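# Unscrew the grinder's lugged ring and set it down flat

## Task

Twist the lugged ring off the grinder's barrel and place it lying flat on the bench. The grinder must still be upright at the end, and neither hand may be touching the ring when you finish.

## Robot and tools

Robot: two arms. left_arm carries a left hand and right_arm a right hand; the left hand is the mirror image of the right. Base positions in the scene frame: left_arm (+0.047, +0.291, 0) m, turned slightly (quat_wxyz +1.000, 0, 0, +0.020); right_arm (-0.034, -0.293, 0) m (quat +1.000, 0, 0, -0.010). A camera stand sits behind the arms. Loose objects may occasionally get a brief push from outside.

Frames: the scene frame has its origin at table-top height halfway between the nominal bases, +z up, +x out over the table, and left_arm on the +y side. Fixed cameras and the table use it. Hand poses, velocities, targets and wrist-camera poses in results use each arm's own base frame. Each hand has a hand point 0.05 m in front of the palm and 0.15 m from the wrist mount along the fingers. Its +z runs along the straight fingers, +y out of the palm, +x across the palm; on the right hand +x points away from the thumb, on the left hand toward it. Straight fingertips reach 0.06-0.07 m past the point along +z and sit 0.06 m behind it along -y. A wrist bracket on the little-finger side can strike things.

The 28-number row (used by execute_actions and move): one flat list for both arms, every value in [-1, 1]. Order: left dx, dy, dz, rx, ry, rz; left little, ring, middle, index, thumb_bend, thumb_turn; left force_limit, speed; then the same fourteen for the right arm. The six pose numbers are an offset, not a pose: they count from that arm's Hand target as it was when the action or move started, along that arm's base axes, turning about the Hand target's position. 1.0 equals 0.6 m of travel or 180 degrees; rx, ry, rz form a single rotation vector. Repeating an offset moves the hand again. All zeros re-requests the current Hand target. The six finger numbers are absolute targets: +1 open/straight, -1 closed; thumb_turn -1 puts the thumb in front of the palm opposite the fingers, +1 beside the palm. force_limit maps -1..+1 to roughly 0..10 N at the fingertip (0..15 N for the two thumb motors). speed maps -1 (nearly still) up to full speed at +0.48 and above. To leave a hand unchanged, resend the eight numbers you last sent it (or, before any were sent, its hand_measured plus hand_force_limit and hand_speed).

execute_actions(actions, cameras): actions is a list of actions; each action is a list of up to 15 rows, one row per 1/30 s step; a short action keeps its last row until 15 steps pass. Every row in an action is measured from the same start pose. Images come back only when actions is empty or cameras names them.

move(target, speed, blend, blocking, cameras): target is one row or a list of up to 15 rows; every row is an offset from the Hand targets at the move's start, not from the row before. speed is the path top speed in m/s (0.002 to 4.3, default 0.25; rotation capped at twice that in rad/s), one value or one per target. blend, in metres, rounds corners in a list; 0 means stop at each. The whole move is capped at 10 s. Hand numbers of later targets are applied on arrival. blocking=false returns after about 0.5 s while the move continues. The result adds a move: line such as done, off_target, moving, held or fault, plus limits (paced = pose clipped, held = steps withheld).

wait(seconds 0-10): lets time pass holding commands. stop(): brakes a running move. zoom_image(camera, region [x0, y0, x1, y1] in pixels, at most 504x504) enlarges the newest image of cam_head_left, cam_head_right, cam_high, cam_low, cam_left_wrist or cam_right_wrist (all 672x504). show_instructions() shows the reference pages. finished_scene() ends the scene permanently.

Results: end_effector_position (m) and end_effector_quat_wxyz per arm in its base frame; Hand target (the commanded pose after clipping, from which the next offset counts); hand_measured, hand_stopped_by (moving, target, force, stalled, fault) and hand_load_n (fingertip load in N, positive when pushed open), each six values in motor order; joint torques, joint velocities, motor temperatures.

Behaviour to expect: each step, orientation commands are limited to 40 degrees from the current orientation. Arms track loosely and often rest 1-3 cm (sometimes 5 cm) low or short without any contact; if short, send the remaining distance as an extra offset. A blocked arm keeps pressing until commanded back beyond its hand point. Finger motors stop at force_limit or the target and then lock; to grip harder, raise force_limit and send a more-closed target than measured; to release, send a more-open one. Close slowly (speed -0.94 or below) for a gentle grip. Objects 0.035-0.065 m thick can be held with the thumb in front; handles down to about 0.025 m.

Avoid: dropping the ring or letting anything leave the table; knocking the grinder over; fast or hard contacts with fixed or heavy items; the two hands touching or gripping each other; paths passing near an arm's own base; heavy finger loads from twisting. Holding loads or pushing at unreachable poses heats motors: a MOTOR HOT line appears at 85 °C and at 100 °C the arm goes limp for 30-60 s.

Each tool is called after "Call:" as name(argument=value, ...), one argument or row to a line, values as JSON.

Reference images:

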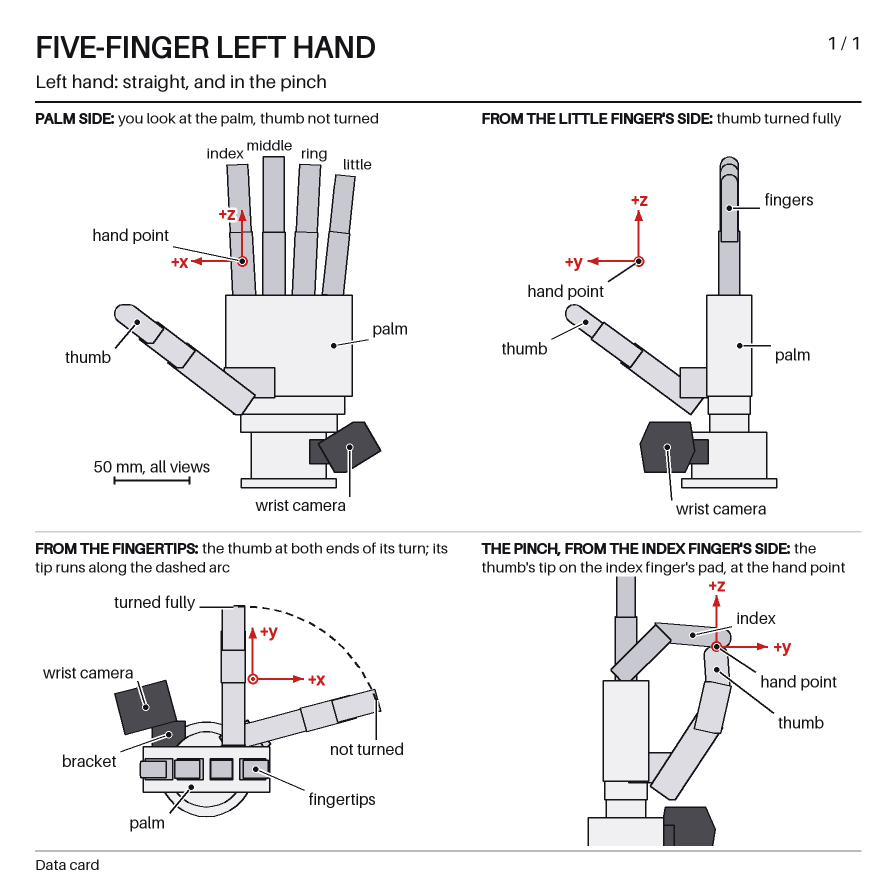

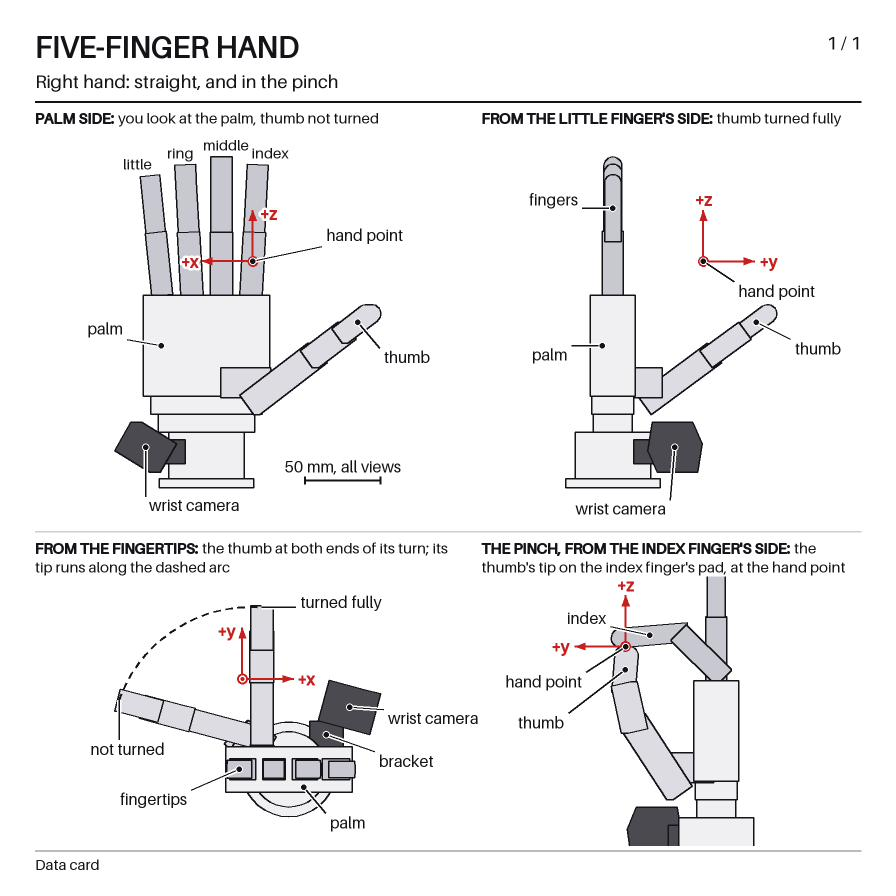

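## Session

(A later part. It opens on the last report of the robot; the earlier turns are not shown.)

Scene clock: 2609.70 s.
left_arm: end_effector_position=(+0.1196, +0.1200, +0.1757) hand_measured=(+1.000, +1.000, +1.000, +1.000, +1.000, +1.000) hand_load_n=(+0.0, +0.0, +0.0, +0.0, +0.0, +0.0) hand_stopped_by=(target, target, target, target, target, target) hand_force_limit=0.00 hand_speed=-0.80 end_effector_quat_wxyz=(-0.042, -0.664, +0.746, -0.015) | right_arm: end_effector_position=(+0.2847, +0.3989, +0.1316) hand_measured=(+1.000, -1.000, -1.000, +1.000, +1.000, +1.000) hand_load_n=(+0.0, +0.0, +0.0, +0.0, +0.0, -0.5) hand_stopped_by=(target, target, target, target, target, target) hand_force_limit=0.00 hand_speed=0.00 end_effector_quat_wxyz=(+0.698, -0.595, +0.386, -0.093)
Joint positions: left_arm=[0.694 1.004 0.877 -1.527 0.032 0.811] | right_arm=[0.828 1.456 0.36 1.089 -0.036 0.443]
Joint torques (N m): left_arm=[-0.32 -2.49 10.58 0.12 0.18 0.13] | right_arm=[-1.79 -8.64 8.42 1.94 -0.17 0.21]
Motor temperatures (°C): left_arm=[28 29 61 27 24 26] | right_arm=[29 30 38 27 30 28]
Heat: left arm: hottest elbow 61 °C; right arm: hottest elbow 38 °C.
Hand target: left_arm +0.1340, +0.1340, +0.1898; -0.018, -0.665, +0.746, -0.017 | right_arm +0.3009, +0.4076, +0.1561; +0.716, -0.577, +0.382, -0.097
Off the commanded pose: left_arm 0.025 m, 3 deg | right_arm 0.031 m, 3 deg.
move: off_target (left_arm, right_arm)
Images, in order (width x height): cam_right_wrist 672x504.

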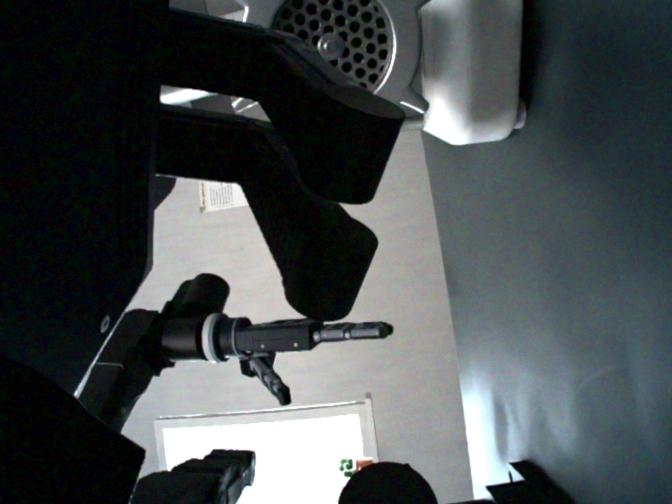

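Call:
move(
  target=[0,0,0,0,0,0,1,1,1,1,1,1,0,-0.8,0.0497,0.0562,0.01,0,0,0,1,-1,-1,1,1,1,0,0],
  speed=0.1,
  cameras=["cam_right_wrist", "cam_low"],
)

Call:
zoom_image(
  camera="cam_low",
  region=[380, 180, 506, 264],
)

Scene clock: 2621.37 s.
left_arm: end_effector_position=(+0.1196, +0.1200, +0.1757) hand_measured=(+1.000, +1.000, +1.000, +1.000, +1.000, +1.000) hand_load_n=(+0.0, +0.0, -0.5, +0.0, +0.0, +0.0) hand_stopped_by=(target, target, target, target, target, target) hand_force_limit=0.00 hand_speed=-0.80 end_effector_quat_wxyz=(-0.042, -0.664, +0.746, -0.015) | right_arm: end_effector_position=(+0.3149, +0.4318, +0.1458) hand_measured=(+1.000, -1.000, -1.000, +1.000, +1.000, +1.000) hand_load_n=(+0.0, +0.0, +0.5, +0.0, +0.0, +0.0) hand_stopped_by=(target, target, target, target, target, target) hand_force_limit=0.00 hand_speed=0.00 end_effector_quat_wxyz=(+0.705, -0.590, +0.382, -0.093)
Joint positions: left_arm=[0.694 1.004 0.877 -1.527 0.032 0.811] | right_arm=[0.828 1.516 0.482 1.045 -0.036 0.444]
Joint torques (N m): left_arm=[-0.32 -2.73 10.48 0.1 0.2 0.14] | right_arm=[-1.49 -8.35 8.81 1.99 0 0.21]
Motor temperatures (°C): left_arm=[28 29 61 27 24 26] | right_arm=[29 30 39 27 30 28]
Heat: left arm: hottest elbow 61 °C; right arm: hottest elbow 39 °C.
Hand target: left_arm +0.1340, +0.1340, +0.1898; -0.018, -0.665, +0.746, -0.017 | right_arm +0.3307, +0.4413, +0.1620; +0.716, -0.577, +0.382, -0.097
Off the commanded pose: left_arm 0.025 m, 3 deg | right_arm 0.025 m, 2 deg.
move: off_target (left_arm, right_arm)
Images, in order (width x height): cam_low 672x504, cam_right_wrist 672x504.

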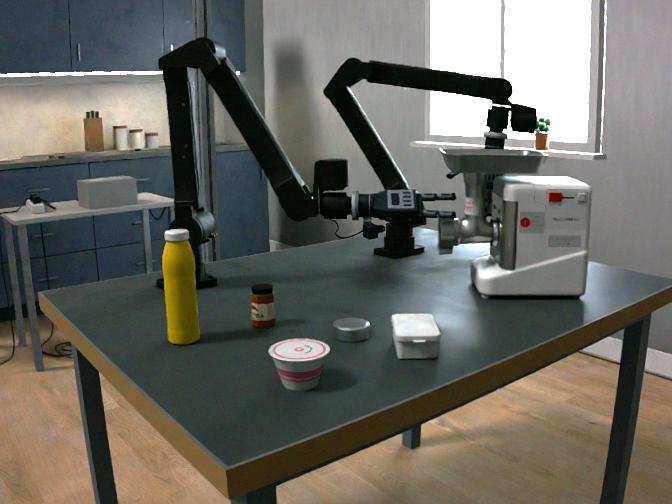

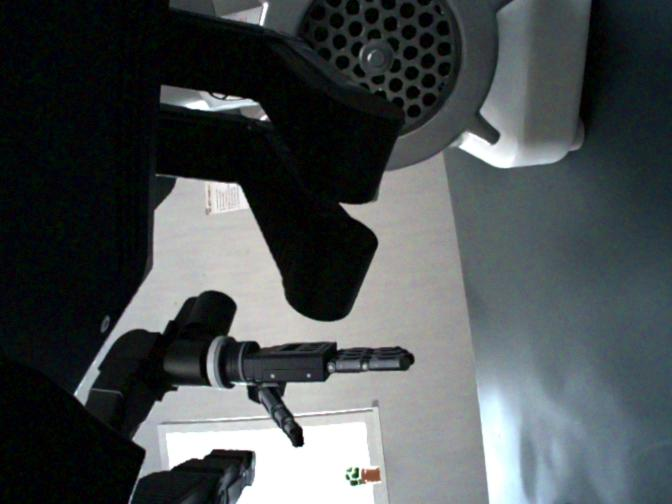

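Scaled by 4.000 from the camera's 672x504 image, which has a finer 960x720 frame.

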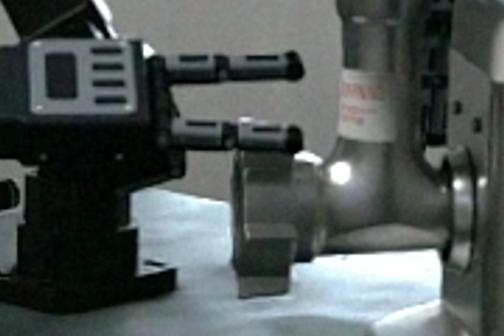

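Call:
move(
  target=[0,0,0,0,0,0,1,1,1,1,1,1,0,-0.8,-0.0167,0.0148,-0.0742,0,0,0,1,-1,-1,1,1,1,0,0],
  speed=0.06,
  cameras=["cam_right_wrist", "cam_low"],
)

Call:
zoom_image(
  camera="cam_low",
  region=[380, 180, 506, 264],
)

Scene clock: 2634.53 s.
left_arm: end_effector_position=(+0.1196, +0.1200, +0.1757) hand_measured=(+1.000, +1.000, +1.000, +1.000, +1.000, +1.000) hand_load_n=(+0.0, +0.0, +0.0, +0.0, +0.0, +0.0) hand_stopped_by=(target, target, target, target, target, target) hand_force_limit=0.00 hand_speed=-0.80 end_effector_quat_wxyz=(-0.042, -0.664, +0.746, -0.015) | right_arm: end_effector_position=(+0.3192, +0.4380, +0.1144) hand_measured=(+1.000, -1.000, -1.000, +1.000, +1.000, +1.000) hand_load_n=(+0.0, +0.0, +0.0, +0.0, +0.0, +0.0) hand_stopped_by=(target, target, target, target, target, target) hand_force_limit=0.00 hand_speed=0.00 end_effector_quat_wxyz=(+0.710, -0.580, +0.387, -0.101)
Joint positions: left_arm=[0.694 1.004 0.877 -1.527 0.032 0.811] | right_arm=[0.843 1.665 0.483 1.211 0.002 0.447]
Joint torques (N m): left_arm=[-0.5 -2.9 10.61 0.12 0.19 0.13] | right_arm=[0.09 -8.53 6.49 2.51 0.01 0.16]
Motor temperatures (°C): left_arm=[28 29 61 27 24 26] | right_arm=[29 30 40 27 30 28]
Heat: left arm: hottest elbow 61 °C; right arm: hottest elbow 40 °C.
Hand target: left_arm +0.1340, +0.1340, +0.1898; -0.018, -0.665, +0.746, -0.017 | right_arm +0.3206, +0.4502, +0.1175; +0.716, -0.577, +0.382, -0.096
Off the commanded pose: left_arm 0.025 m, 3 deg | right_arm 0.013 m, 1 deg.
move: off_target (left_arm, right_arm)
Images, in order (width x height): cam_low 672x504, cam_right_wrist 672x504.

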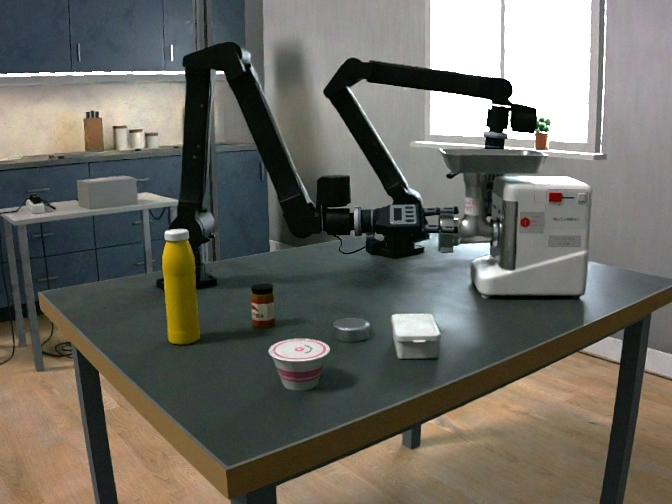

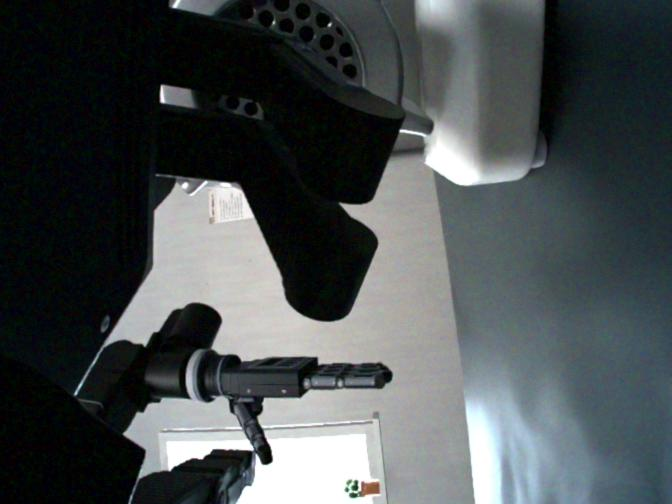

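Scaled by 4.000 from the camera's 672x504 image, which has a finer 960x720 frame.

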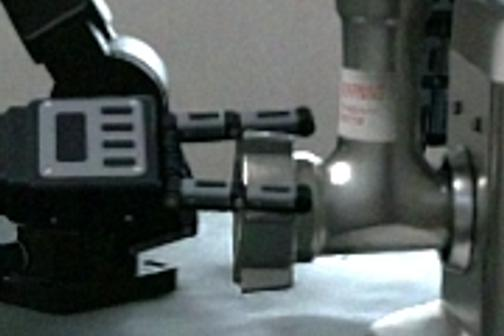

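Call:
zoom_image(
  camera="cam_low",
  region=[425, 195, 467, 258],
)

Scaled by 8.000 from the camera's 672x504 image, which has a finer 960x720 frame.

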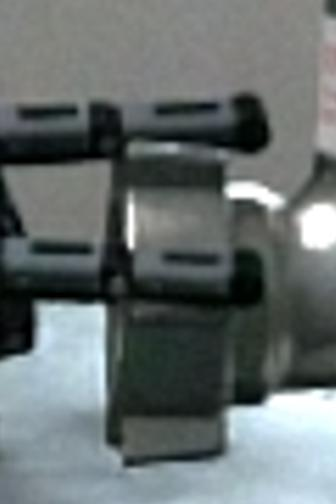

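Call:
execute_actions(
  actions=[],
  cameras=["cam_head_left", "cam_head_right", "cam_high", "cam_low"],
)

Call:
zoom_image(
  camera="cam_head_left",
  region=[264, 150, 320, 192],
)

Call:
zoom_image(
  camera="cam_high",
  region=[315, 155, 371, 197],
)

Scene clock: 2668.67 s.
left_arm: end_effector_position=(+0.1196, +0.1200, +0.1757) hand_measured=(+1.000, +1.000, +1.000, +1.000, +1.000, +1.000) hand_load_n=(+0.0, +0.0, +0.0, +0.0, +0.0, +0.0) hand_stopped_by=(target, target, target, target, target, target) hand_force_limit=0.00 hand_speed=-0.80 end_effector_quat_wxyz=(-0.042, -0.664, +0.746, -0.015) | right_arm: end_effector_position=(+0.3193, +0.4380, +0.1145) hand_measured=(+1.000, -1.000, -1.000, +1.000, +1.000, +1.000) hand_load_n=(+0.0, +0.0, +0.0, +0.0, +0.0, +0.0) hand_stopped_by=(target, target, target, target, target, target) hand_force_limit=0.00 hand_speed=0.00 end_effector_quat_wxyz=(+0.710, -0.579, +0.387, -0.101)
Joint positions: left_arm=[0.694 1.004 0.877 -1.527 0.032 0.811] | right_arm=[0.843 1.665 0.483 1.211 0.002 0.447]
Joint velocities: within noise
Joint torques (N m): left_arm=[-0.26 -2.84 10.65 0.14 0.21 0.15] | right_arm=[0.09 -8.23 6.49 2.45 0 0.16]
Motor temperatures (°C): left_arm=[28 29 61 27 24 26] | right_arm=[29 30 39 27 30 28]
Heat: left arm: hottest elbow 61 °C; right arm: hottest elbow 39 °C.
Hand target: left_arm +0.1340, +0.1340, +0.1898; -0.018, -0.665, +0.746, -0.017 | right_arm +0.3207, +0.4502, +0.1176; +0.716, -0.577, +0.382, -0.097
Off the commanded pose: left_arm 0.025 m, 3 deg | right_arm 0.013 m, 1 deg.
Images, in order (width x height): cam_head_left 672x504, cam_head_right 672x504, cam_high 672x504, cam_low 672x504.

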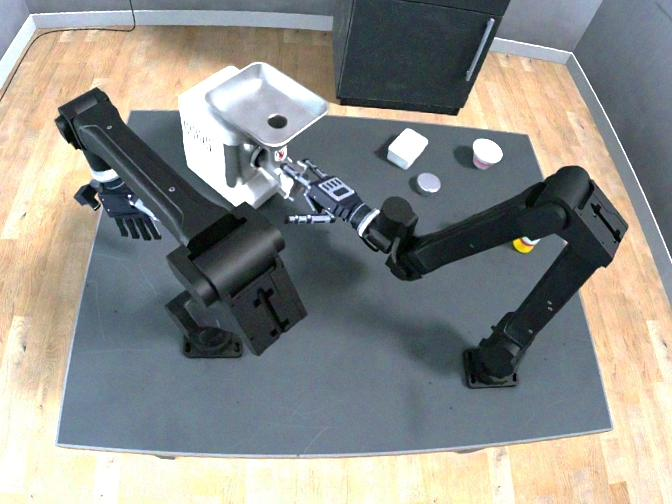

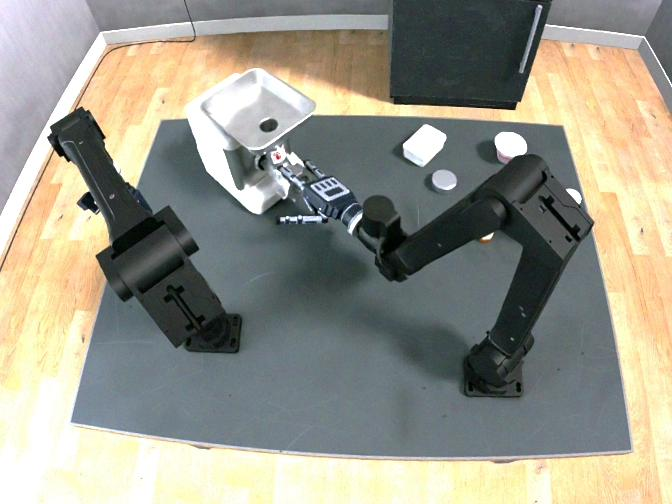

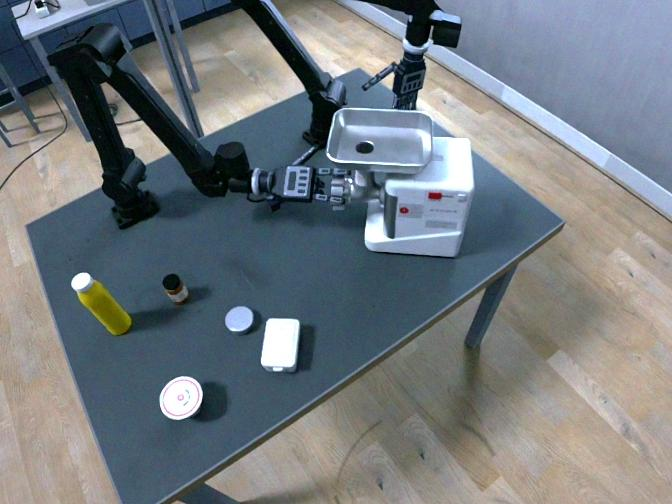

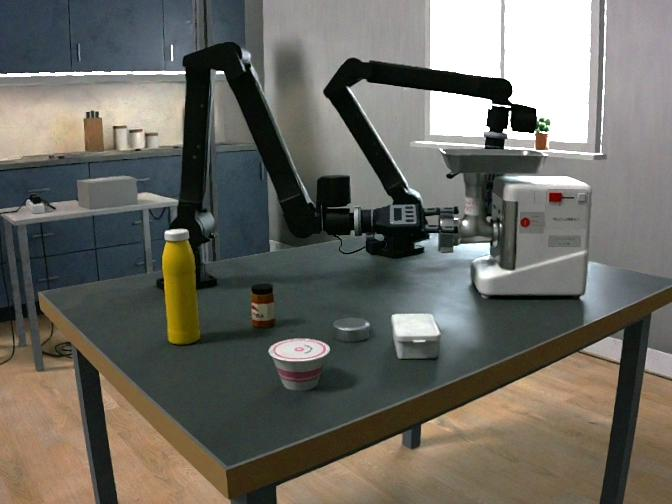

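Scaled by 9.000 from the camera's 672x504 image, which has a finer 960x720 frame.

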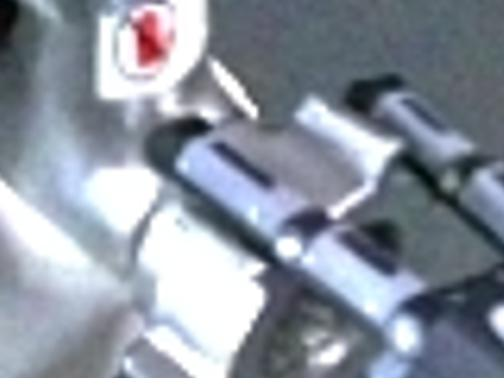

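Scaled by 9.000 from the camera's 672x504 image, which has a finer 960x720 frame.

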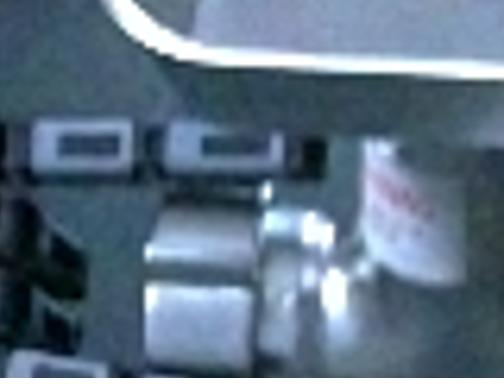

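Call:
move(
  target=[
    [0,0,0,0,0,0,1,1,1,1,1,1,0,-0.8,0.0083,-0.0227,-0.0527,-0.1179,-0.1332,-0.0078,1,-1,-1,1,1,1,0,0],
    [0,0,0,0,0,0,1,1,1,1,1,1,0,-0.8,0.0608,-0.0692,-0.0635,-0.2468,-0.2788,-0.0164,1,-1,-1,1,1,1,0,0],
    [0,0,0,0,0,0,1,1,1,1,1,1,0,-0.8,0.1087,-0.1113,-0.032,-0.3757,-0.4244,-0.0249,1,-1,-1,1,1,1,0,0],
    [0,0,0,0,0,0,1,1,1,1,1,1,0,-0.8,0.1342,-0.134,0.0302,-0.5046,-0.5701,-0.0335,1,-1,-1,1,1,1,0,0],
  ],
  speed=0.15,
  blend=[0.01,0.01,0.01,0],
  cameras=["cam_right_wrist", "cam_low", "cam_head_left", "cam_high"],
)

Call:
zoom_image(
  camera="cam_low",
  region=[380, 180, 506, 264],
)

Call:
zoom_image(
  camera="cam_head_left",
  region=[264, 150, 320, 192],
)

Call:
zoom_image(
  camera="cam_high",
  region=[315, 155, 371, 197],
)

Scene clock: 2705.97 s.
left_arm: end_effector_position=(+0.1196, +0.1200, +0.1757) hand_measured=(+1.000, +1.000, +1.000, +1.000, +1.000, +1.000) hand_load_n=(+0.0, +0.0, +0.0, +0.0, +0.0, +0.0) hand_stopped_by=(target, target, target, target, target, target) hand_force_limit=0.00 hand_speed=-0.80 end_effector_quat_wxyz=(-0.042, -0.664, +0.746, -0.015) | right_arm: end_effector_position=(+0.3826, +0.3828, +0.1097) hand_measured=(+1.000, -1.000, -1.000, +1.000, +1.000, +1.000) hand_load_n=(-0.5, +0.0, +0.0, +0.5, +0.0, +0.0) hand_stopped_by=(target, target, target, target, target, target) hand_force_limit=0.00 hand_speed=0.00 end_effector_quat_wxyz=(-0.185, +0.582, +0.417, +0.673)
Joint positions: left_arm=[0.694 1.004 0.877 -1.527 0.032 0.811] | right_arm=[0.922 1.757 0.483 1.248 0.033 -1.923]
Joint torques (N m): left_arm=[-0.15 -2.73 10.51 0.09 0.2 0.14] | right_arm=[-3.43 -12.04 4.34 3.54 0.44 -0.15]
Motor temperatures (°C): left_arm=[28 29 61 27 24 26] | right_arm=[29 30 38 27 30 28]
Heat: left arm: hottest elbow 61 °C; right arm: hottest elbow 38 °C.
Hand target: left_arm +0.1340, +0.1340, +0.1898; -0.018, -0.665, +0.746, -0.017 | right_arm +0.4012, +0.3698, +0.1358; -0.168, +0.569, +0.395, +0.701
Off the commanded pose: left_arm 0.025 m, 3 deg | right_arm 0.035 m, 5 deg.
move: off_target (left_arm, right_arm)
Images, in order (width x height): cam_head_left 672x504, cam_high 672x504, cam_low 672x504, cam_right_wrist 672x504.

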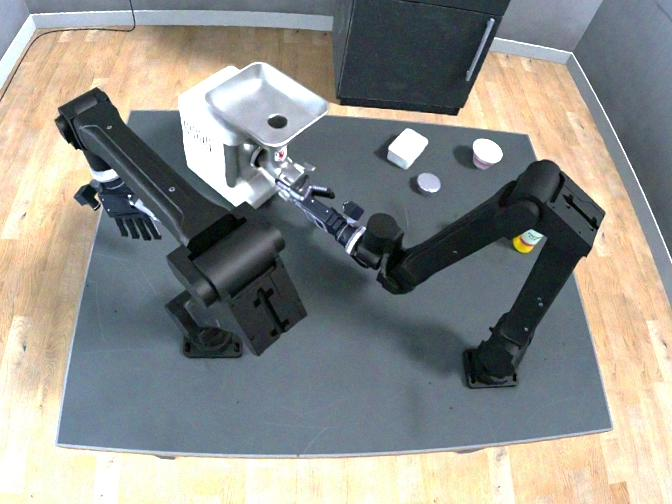

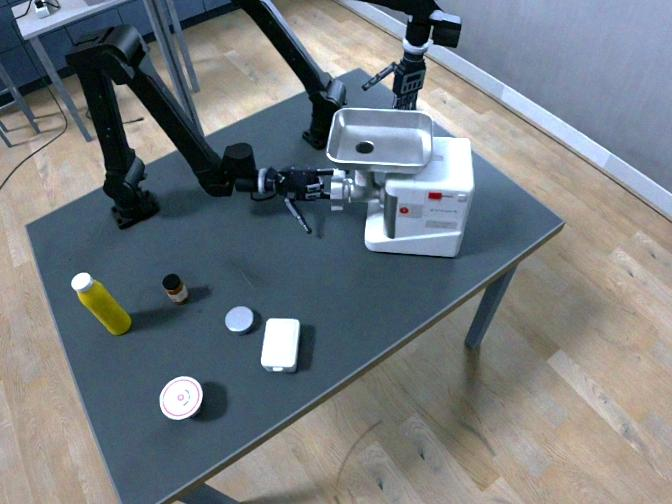

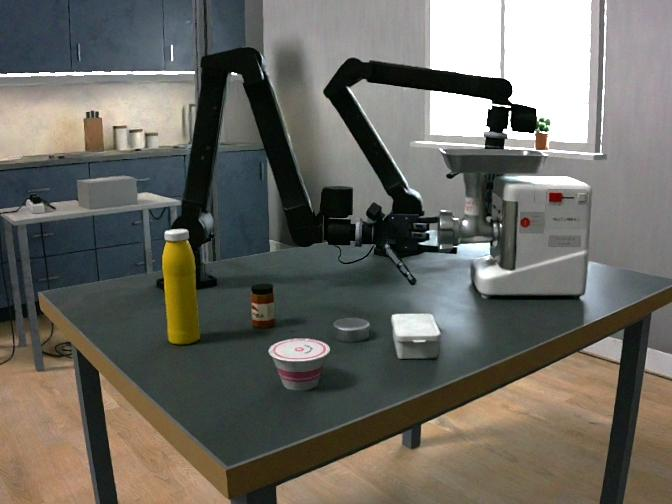

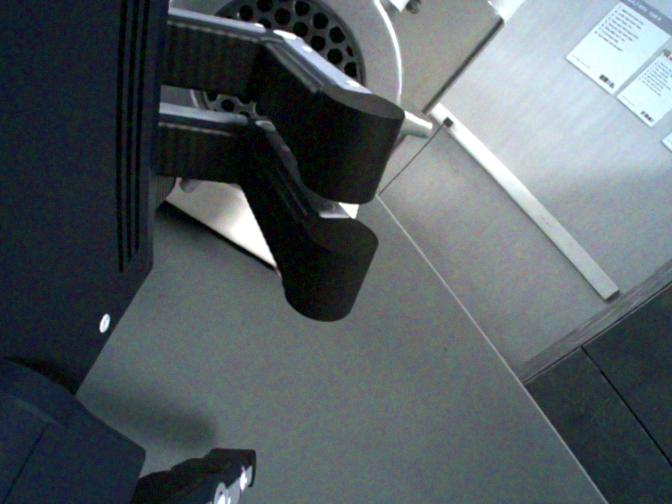

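Scaled by 4.000 from the camera's 672x504 image, which has a finer 960x720 frame.

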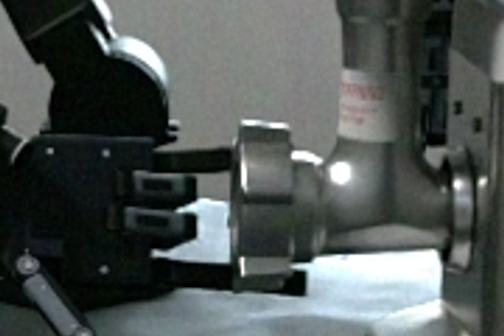

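Scaled by 9.000 from the camera's 672x504 image, which has a finer 960x720 frame.

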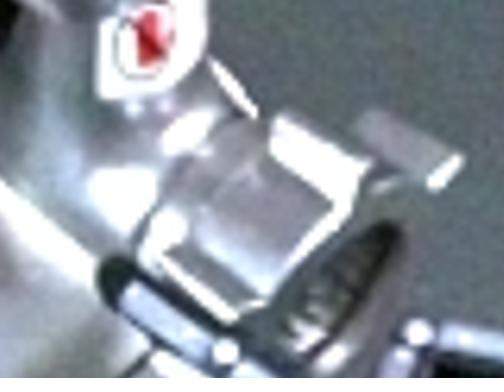

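Scaled by 9.000 from the camera's 672x504 image, which has a finer 960x720 frame.

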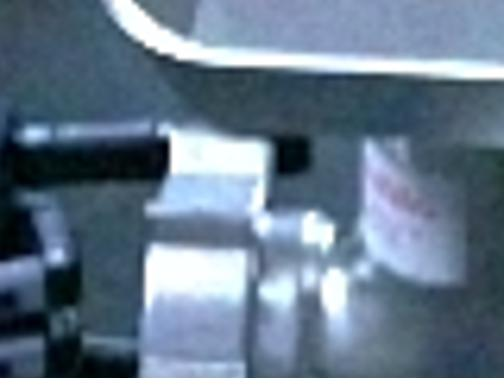

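Call:
move(
  target=[
    [0,0,0,0,0,0,1,1,1,1,1,1,0,-0.8,-0.0288,0.018,-0.0138,0.0221,0.025,0.0015,1,-1,-1,1,1,1,0,0],
    [0,0,0,0,0,0,1,1,1,1,1,1,0,-0.8,-0.0897,-0.0507,-0.0138,0.0221,0.025,0.0015,1,-1,-1,1,1,1,0,0],
    [0,0,0,0,0,0,1,1,1,1,1,1,0,-0.8,-0.1537,0.052,-0.048,0.2652,0.2996,0.0176,1,-1,-1,1,1,1,0,0],
    [0,0,0,0,0,0,1,1,1,1,1,1,0,-0.8,-0.187,0.0803,0.0237,0.5046,0.5701,0.0335,1,-1,-1,1,1,1,0,0],
    [0,0,0,0,0,0,1,1,1,1,1,1,0,-0.8,-0.1672,0.063,0.0338,0.5046,0.5701,0.0335,1,-1,-1,1,1,1,0,0],
  ],
  speed=[0.06,0.1,0.35,0.35,0.1],
  blend=[0.004,0.008,0.02,0,0],
  cameras=["cam_right_wrist", "cam_low"],
)

Call:
zoom_image(
  camera="cam_low",
  region=[425, 195, 467, 258],
)

Scene clock: 2742.80 s.
left_arm: end_effector_position=(+0.1196, +0.1200, +0.1757) hand_measured=(+1.000, +1.000, +1.000, +1.000, +1.000, +1.000) hand_load_n=(+0.0, +0.0, +0.0, +0.0, +0.0, +0.0) hand_stopped_by=(target, target, target, target, target, target) hand_force_limit=0.00 hand_speed=-0.80 end_effector_quat_wxyz=(-0.042, -0.664, +0.746, -0.015) | right_arm: end_effector_position=(+0.2859, +0.3982, +0.1315) hand_measured=(+1.000, -1.000, -1.000, +1.000, +1.000, +1.000) hand_load_n=(+0.0, +0.0, +0.0, +0.0, +0.0, -0.5) hand_stopped_by=(target, target, target, target, target, target) hand_force_limit=0.00 hand_speed=0.00 end_effector_quat_wxyz=(+0.698, -0.595, +0.387, -0.094)
Joint positions: left_arm=[0.694 1.004 0.877 -1.527 0.032 0.811] | right_arm=[0.825 1.456 0.36 1.089 -0.036 0.443]
Joint torques (N m): left_arm=[-0.5 -2.78 10.65 0.12 0.22 0.15] | right_arm=[-1.61 -8.59 8.42 1.99 -0.17 0.22]
Motor temperatures (°C): left_arm=[28 29 61 27 24 26] | right_arm=[29 31 36 27 30 28]
Heat: left arm: hottest elbow 61 °C; right arm: hottest elbow 36 °C.
Hand target: left_arm +0.1340, +0.1340, +0.1898; -0.018, -0.665, +0.746, -0.017 | right_arm +0.3009, +0.4075, +0.1559; +0.716, -0.577, +0.382, -0.097
Off the commanded pose: left_arm 0.025 m, 3 deg | right_arm 0.030 m, 3 deg.
move: off_target (left_arm, right_arm)
Images, in order (width x height): cam_low 672x504, cam_right_wrist 672x504.

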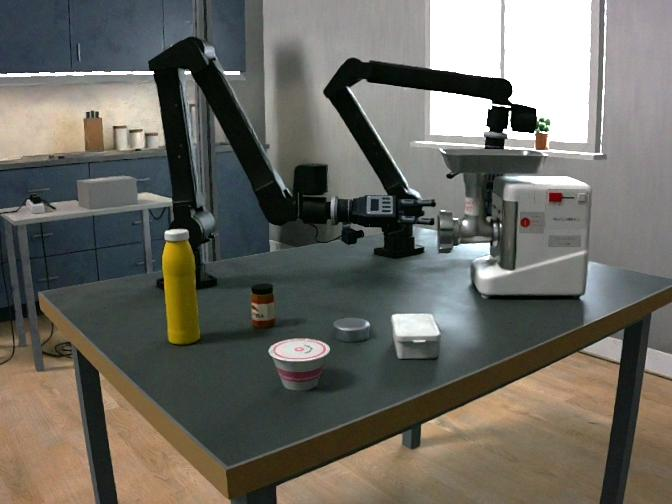

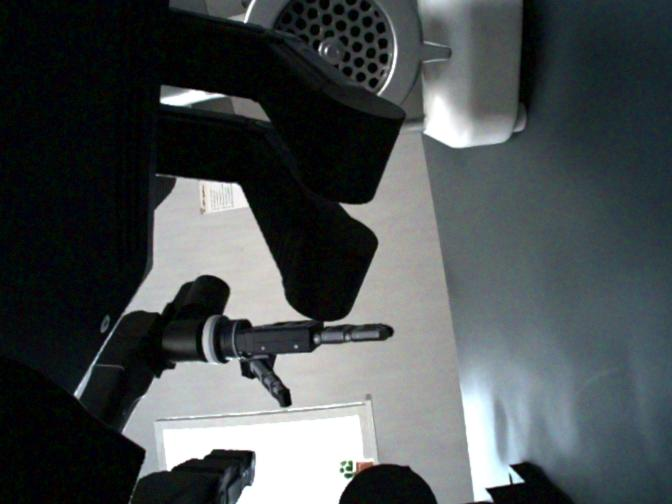

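Scaled by 8.000 from the camera's 672x504 image, which has a finer 960x720 frame.

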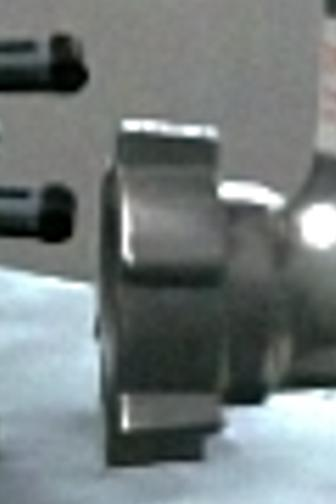

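Call:
move(
  target=[
    [0,0,0,0,0,0,1,1,1,1,1,1,0,-0.8,0.0497,0.0563,0.0102,0,0,0,1,-1,-1,1,1,1,0,0],
    [0,0,0,0,0,0,1,1,1,1,1,1,0,-0.8,0.033,0.0712,-0.0638,0,0,0,1,-1,-1,1,1,1,0,0],
  ],
  speed=[0.1,0.06],
  cameras=["cam_low"],
)

Call:
zoom_image(
  camera="cam_low",
  region=[425, 195, 467, 258],
)

Scene clock: 2760.53 s.
left_arm: end_effector_position=(+0.1196, +0.1200, +0.1757) hand_measured=(+1.000, +1.000, +1.000, +1.000, +1.000, +1.000) hand_load_n=(+0.0, +0.0, +0.0, +0.0, +0.0, +0.0) hand_stopped_by=(target, target, target, target, target, target) hand_force_limit=0.00 hand_speed=-0.80 end_effector_quat_wxyz=(-0.042, -0.664, +0.746, -0.015) | right_arm: end_effector_position=(+0.3229, +0.4352, +0.1156) hand_measured=(+1.000, -1.000, -1.000, +1.000, +1.000, +1.000) hand_load_n=(+0.0, +0.0, +0.0, +0.0, +0.0, -0.5) hand_stopped_by=(target, target, target, target, target, target) hand_force_limit=0.00 hand_speed=0.00 end_effector_quat_wxyz=(+0.711, -0.577, +0.389, -0.106)
Joint positions: left_arm=[0.694 1.004 0.877 -1.527 0.032 0.811] | right_arm=[0.836 1.662 0.482 1.212 0.006 0.445]
Joint torques (N m): left_arm=[-0.15 -2.26 10.52 -0.01 0.21 0.17] | right_arm=[0.62 -7.82 6.52 2.5 -0.15 0.18]
Motor temperatures (°C): left_arm=[28 29 61 27 24 26] | right_arm=[29 30 38 27 30 28]
Heat: left arm: hottest elbow 61 °C; right arm: hottest elbow 38 °C.
Hand target: left_arm +0.1340, +0.1340, +0.1898; -0.018, -0.665, +0.746, -0.017 | right_arm +0.3206, +0.4502, +0.1174; +0.716, -0.577, +0.382, -0.096
Off the commanded pose: left_arm 0.025 m, 3 deg | right_arm 0.015 m, 1 deg.
move: off_target (left_arm, right_arm)
Images, in order (width x height): cam_low 672x504.

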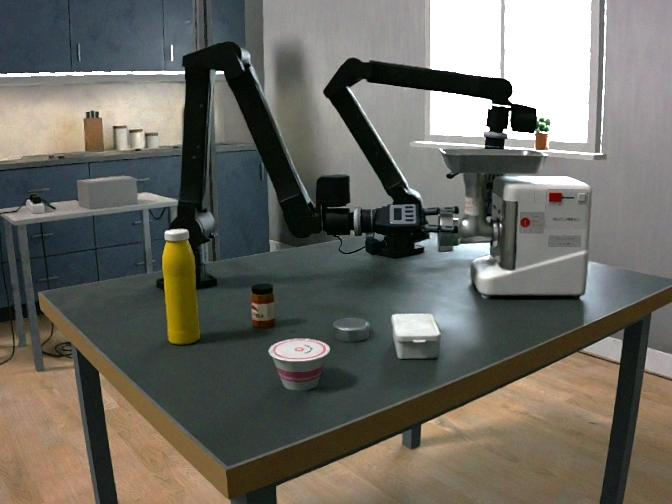

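Scaled by 8.000 from the camera's 672x504 image, which has a finer 960x720 frame.

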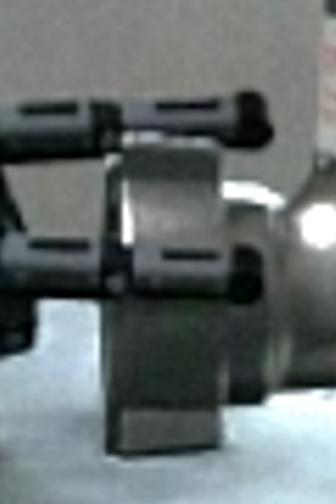

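Call:
move(
  target=[
    [0,0,0,0,0,0,1,1,1,1,1,1,0,-0.8,0.0083,-0.0227,-0.0527,-0.1179,-0.1332,-0.0078,1,-1,-1,1,1,1,0,0],
    [0,0,0,0,0,0,1,1,1,1,1,1,0,-0.8,0.0608,-0.0692,-0.0635,-0.2468,-0.2788,-0.0164,1,-1,-1,1,1,1,0,0],
    [0,0,0,0,0,0,1,1,1,1,1,1,0,-0.8,0.1087,-0.1113,-0.032,-0.3757,-0.4244,-0.0249,1,-1,-1,1,1,1,0,0],
    [0,0,0,0,0,0,1,1,1,1,1,1,0,-0.8,0.1342,-0.134,0.0302,-0.5046,-0.5701,-0.0335,1,-1,-1,1,1,1,0,0],
  ],
  speed=0.2,
  blend=[0.01,0.01,0.01,0],
  cameras=["cam_low"],
)

Call:
zoom_image(
  camera="cam_low",
  region=[425, 195, 467, 258],
)

Scene clock: 2780.03 s.
left_arm: end_effector_position=(+0.1196, +0.1200, +0.1757) hand_measured=(+1.000, +1.000, +1.000, +1.000, +1.000, +1.000) hand_load_n=(+0.0, +0.0, +0.0, +0.0, +0.0, +0.0) hand_stopped_by=(target, target, target, target, target, target) hand_force_limit=0.00 hand_speed=-0.80 end_effector_quat_wxyz=(-0.042, -0.664, +0.746, -0.015) | right_arm: end_effector_position=(+0.3824, +0.3825, +0.1094) hand_measured=(+1.000, -1.000, -1.000, +1.000, +1.000, +1.000) hand_load_n=(+0.0, +0.0, +0.0, +0.0, +0.0, +0.0) hand_stopped_by=(target, target, target, target, target, target) hand_force_limit=0.00 hand_speed=0.00 end_effector_quat_wxyz=(-0.184, +0.583, +0.417, +0.673)
Joint positions: left_arm=[0.694 1.004 0.877 -1.527 0.032 0.811] | right_arm=[0.923 1.757 0.482 1.247 0.034 -1.924]
Joint torques (N m): left_arm=[-0.62 -2.49 10.7 0.09 0.2 0.16] | right_arm=[-3.37 -11.93 4.41 3.64 0.43 -0.15]
Motor temperatures (°C): left_arm=[28 29 61 27 24 26] | right_arm=[29 30 38 27 30 28]
Heat: left arm: hottest elbow 61 °C; right arm: hottest elbow 38 °C.
Hand target: left_arm +0.1340, +0.1340, +0.1898; -0.018, -0.665, +0.746, -0.017 | right_arm +0.4011, +0.3698, +0.1356; -0.167, +0.569, +0.395, +0.702
Off the commanded pose: left_arm 0.025 m, 3 deg | right_arm 0.035 m, 5 deg.
move: off_target (left_arm, right_arm)
Images, in order (width x height): cam_low 672x504.

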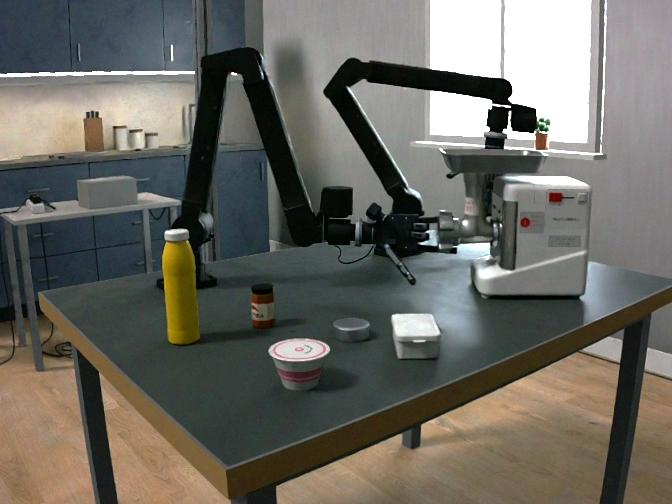

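Scaled by 8.000 from the camera's 672x504 image, which has a finer 960x720 frame.

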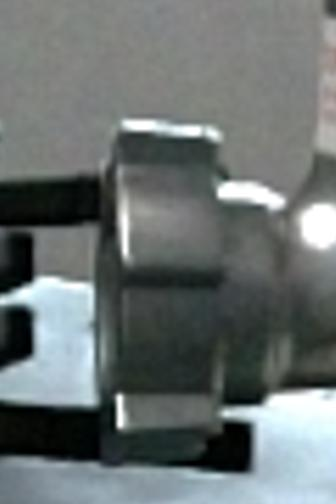

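Call:
move(
  target=[
    [0,0,0,0,0,0,1,1,1,1,1,1,0,-0.8,-0.0288,0.018,-0.0138,0.0221,0.025,0.0015,1,-1,-1,1,1,1,0,0],
    [0,0,0,0,0,0,1,1,1,1,1,1,0,-0.8,-0.0897,-0.0507,-0.0138,0.0221,0.025,0.0015,1,-1,-1,1,1,1,0,0],
    [0,0,0,0,0,0,1,1,1,1,1,1,0,-0.8,-0.1537,0.052,-0.048,0.2652,0.2996,0.0176,1,-1,-1,1,1,1,0,0],
    [0,0,0,0,0,0,1,1,1,1,1,1,0,-0.8,-0.187,0.0803,0.0237,0.5046,0.5701,0.0335,1,-1,-1,1,1,1,0,0],
    [0,0,0,0,0,0,1,1,1,1,1,1,0,-0.8,-0.1672,0.063,0.0338,0.5046,0.5701,0.0335,1,-1,-1,1,1,1,0,0],
  ],
  speed=[0.06,0.1,0.35,0.35,0.1],
  blend=[0.004,0.008,0.02,0,0],
)

Call:
move(
  target=[
    [0,0,0,0,0,0,1,1,1,1,1,1,0,-0.8,0.0497,0.0563,0.0102,0,0,0,1,-1,-1,1,1,1,0,0],
    [0,0,0,0,0,0,1,1,1,1,1,1,0,-0.8,0.033,0.0712,-0.0638,0,0,0,1,-1,-1,1,1,1,0,0],
  ],
  speed=[0.1,0.06],
  cameras=["cam_low"],
)

Call:
zoom_image(
  camera="cam_low",
  region=[425, 195, 467, 258],
)

Scene clock: 2798.70 s.
left_arm: end_effector_position=(+0.1196, +0.1200, +0.1757) hand_measured=(+1.000, +1.000, +1.000, +1.000, +1.000, +1.000) hand_load_n=(+0.0, +0.0, +0.0, +0.0, +0.0, +0.0) hand_stopped_by=(target, target, target, target, target, target) hand_force_limit=0.00 hand_speed=-0.80 end_effector_quat_wxyz=(-0.042, -0.664, +0.746, -0.015) | right_arm: end_effector_position=(+0.2859, +0.3983, +0.1316) hand_measured=(+1.000, -1.000, -1.000, +1.000, +1.000, +1.000) hand_load_n=(+0.0, +0.0, +0.0, +0.0, +0.0, +0.0) hand_stopped_by=(target, target, target, target, target, target) hand_force_limit=0.00 hand_speed=0.00 end_effector_quat_wxyz=(+0.698, -0.595, +0.387, -0.093)
Joint positions: left_arm=[0.694 1.004 0.877 -1.527 0.032 0.811] | right_arm=[0.825 1.455 0.36 1.088 -0.036 0.443]
Joint torques (N m): left_arm=[-0.38 -2.84 10.47 -0.01 0.2 0.12] | right_arm=[-1.61 -8.59 8.42 1.96 -0.14 0.22]
Motor temperatures (°C): left_arm=[28 29 62 27 24 26] | right_arm=[29 31 37 27 30 28]
Heat: left arm: hottest elbow 62 °C; right arm: hottest elbow 37 °C.
Hand target: left_arm +0.1340, +0.1340, +0.1898; -0.018, -0.665, +0.746, -0.017 | right_arm +0.3009, +0.4076, +0.1560; +0.716, -0.577, +0.382, -0.097
Off the commanded pose: left_arm 0.025 m, 3 deg | right_arm 0.030 m, 3 deg.
move: off_target (left_arm, right_arm)

Scene clock: 2800.97 s.
left_arm: end_effector_position=(+0.1196, +0.1200, +0.1757) hand_measured=(+1.000, +1.000, +1.000, +1.000, +1.000, +1.000) hand_load_n=(+0.0, +0.0, +0.0, +0.0, -0.5, +0.0) hand_stopped_by=(target, target, target, target, target, target) hand_force_limit=0.00 hand_speed=-0.80 end_effector_quat_wxyz=(-0.042, -0.664, +0.746, -0.015) | right_arm: end_effector_position=(+0.3228, +0.4354, +0.1157) hand_measured=(+1.000, -1.000, -1.000, +1.000, +1.000, +1.000) hand_load_n=(+0.0, +0.0, +0.0, +0.0, +0.0, +0.0) hand_stopped_by=(target, target, target, target, target, target) hand_force_limit=0.00 hand_speed=0.00 end_effector_quat_wxyz=(+0.710, -0.577, +0.389, -0.106)
Joint positions: left_arm=[0.694 1.004 0.877 -1.527 0.032 0.811] | right_arm=[0.837 1.662 0.483 1.211 0.006 0.445]
Joint torques (N m): left_arm=[-0.09 -2.43 10.66 0.09 0.18 0.15] | right_arm=[0.62 -8.18 6.52 2.44 -0.12 0.18]
Motor temperatures (°C): left_arm=[28 29 62 27 24 26] | right_arm=[29 31 37 27 30 28]
Heat: left arm: hottest elbow 62 °C; right arm: hottest elbow 37 °C.
Hand target: left_arm +0.1340, +0.1340, +0.1898; -0.018, -0.665, +0.746, -0.017 | right_arm +0.3207, +0.4503, +0.1177; +0.716, -0.577, +0.382, -0.097
Off the commanded pose: left_arm 0.025 m, 3 deg | right_arm 0.015 m, 1 deg.
move: off_target (left_arm, right_arm)
Images, in order (width x height): cam_low 672x504.

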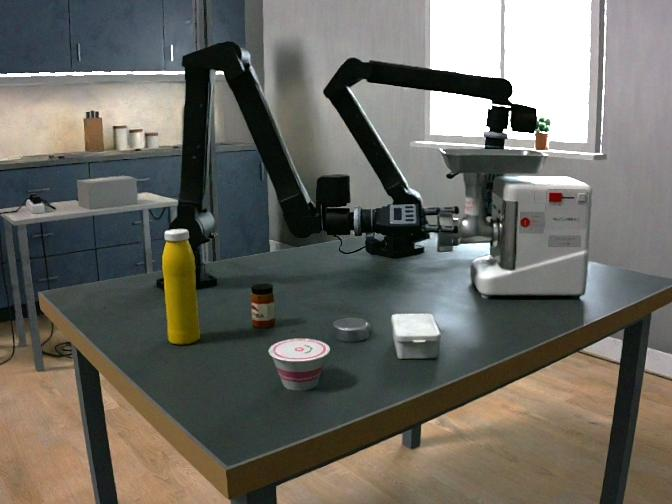

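Scaled by 8.000 from the camera's 672x504 image, which has a finer 960x720 frame.

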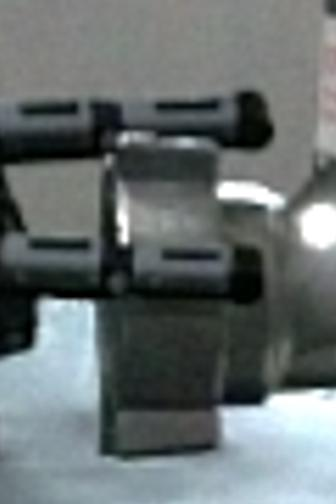

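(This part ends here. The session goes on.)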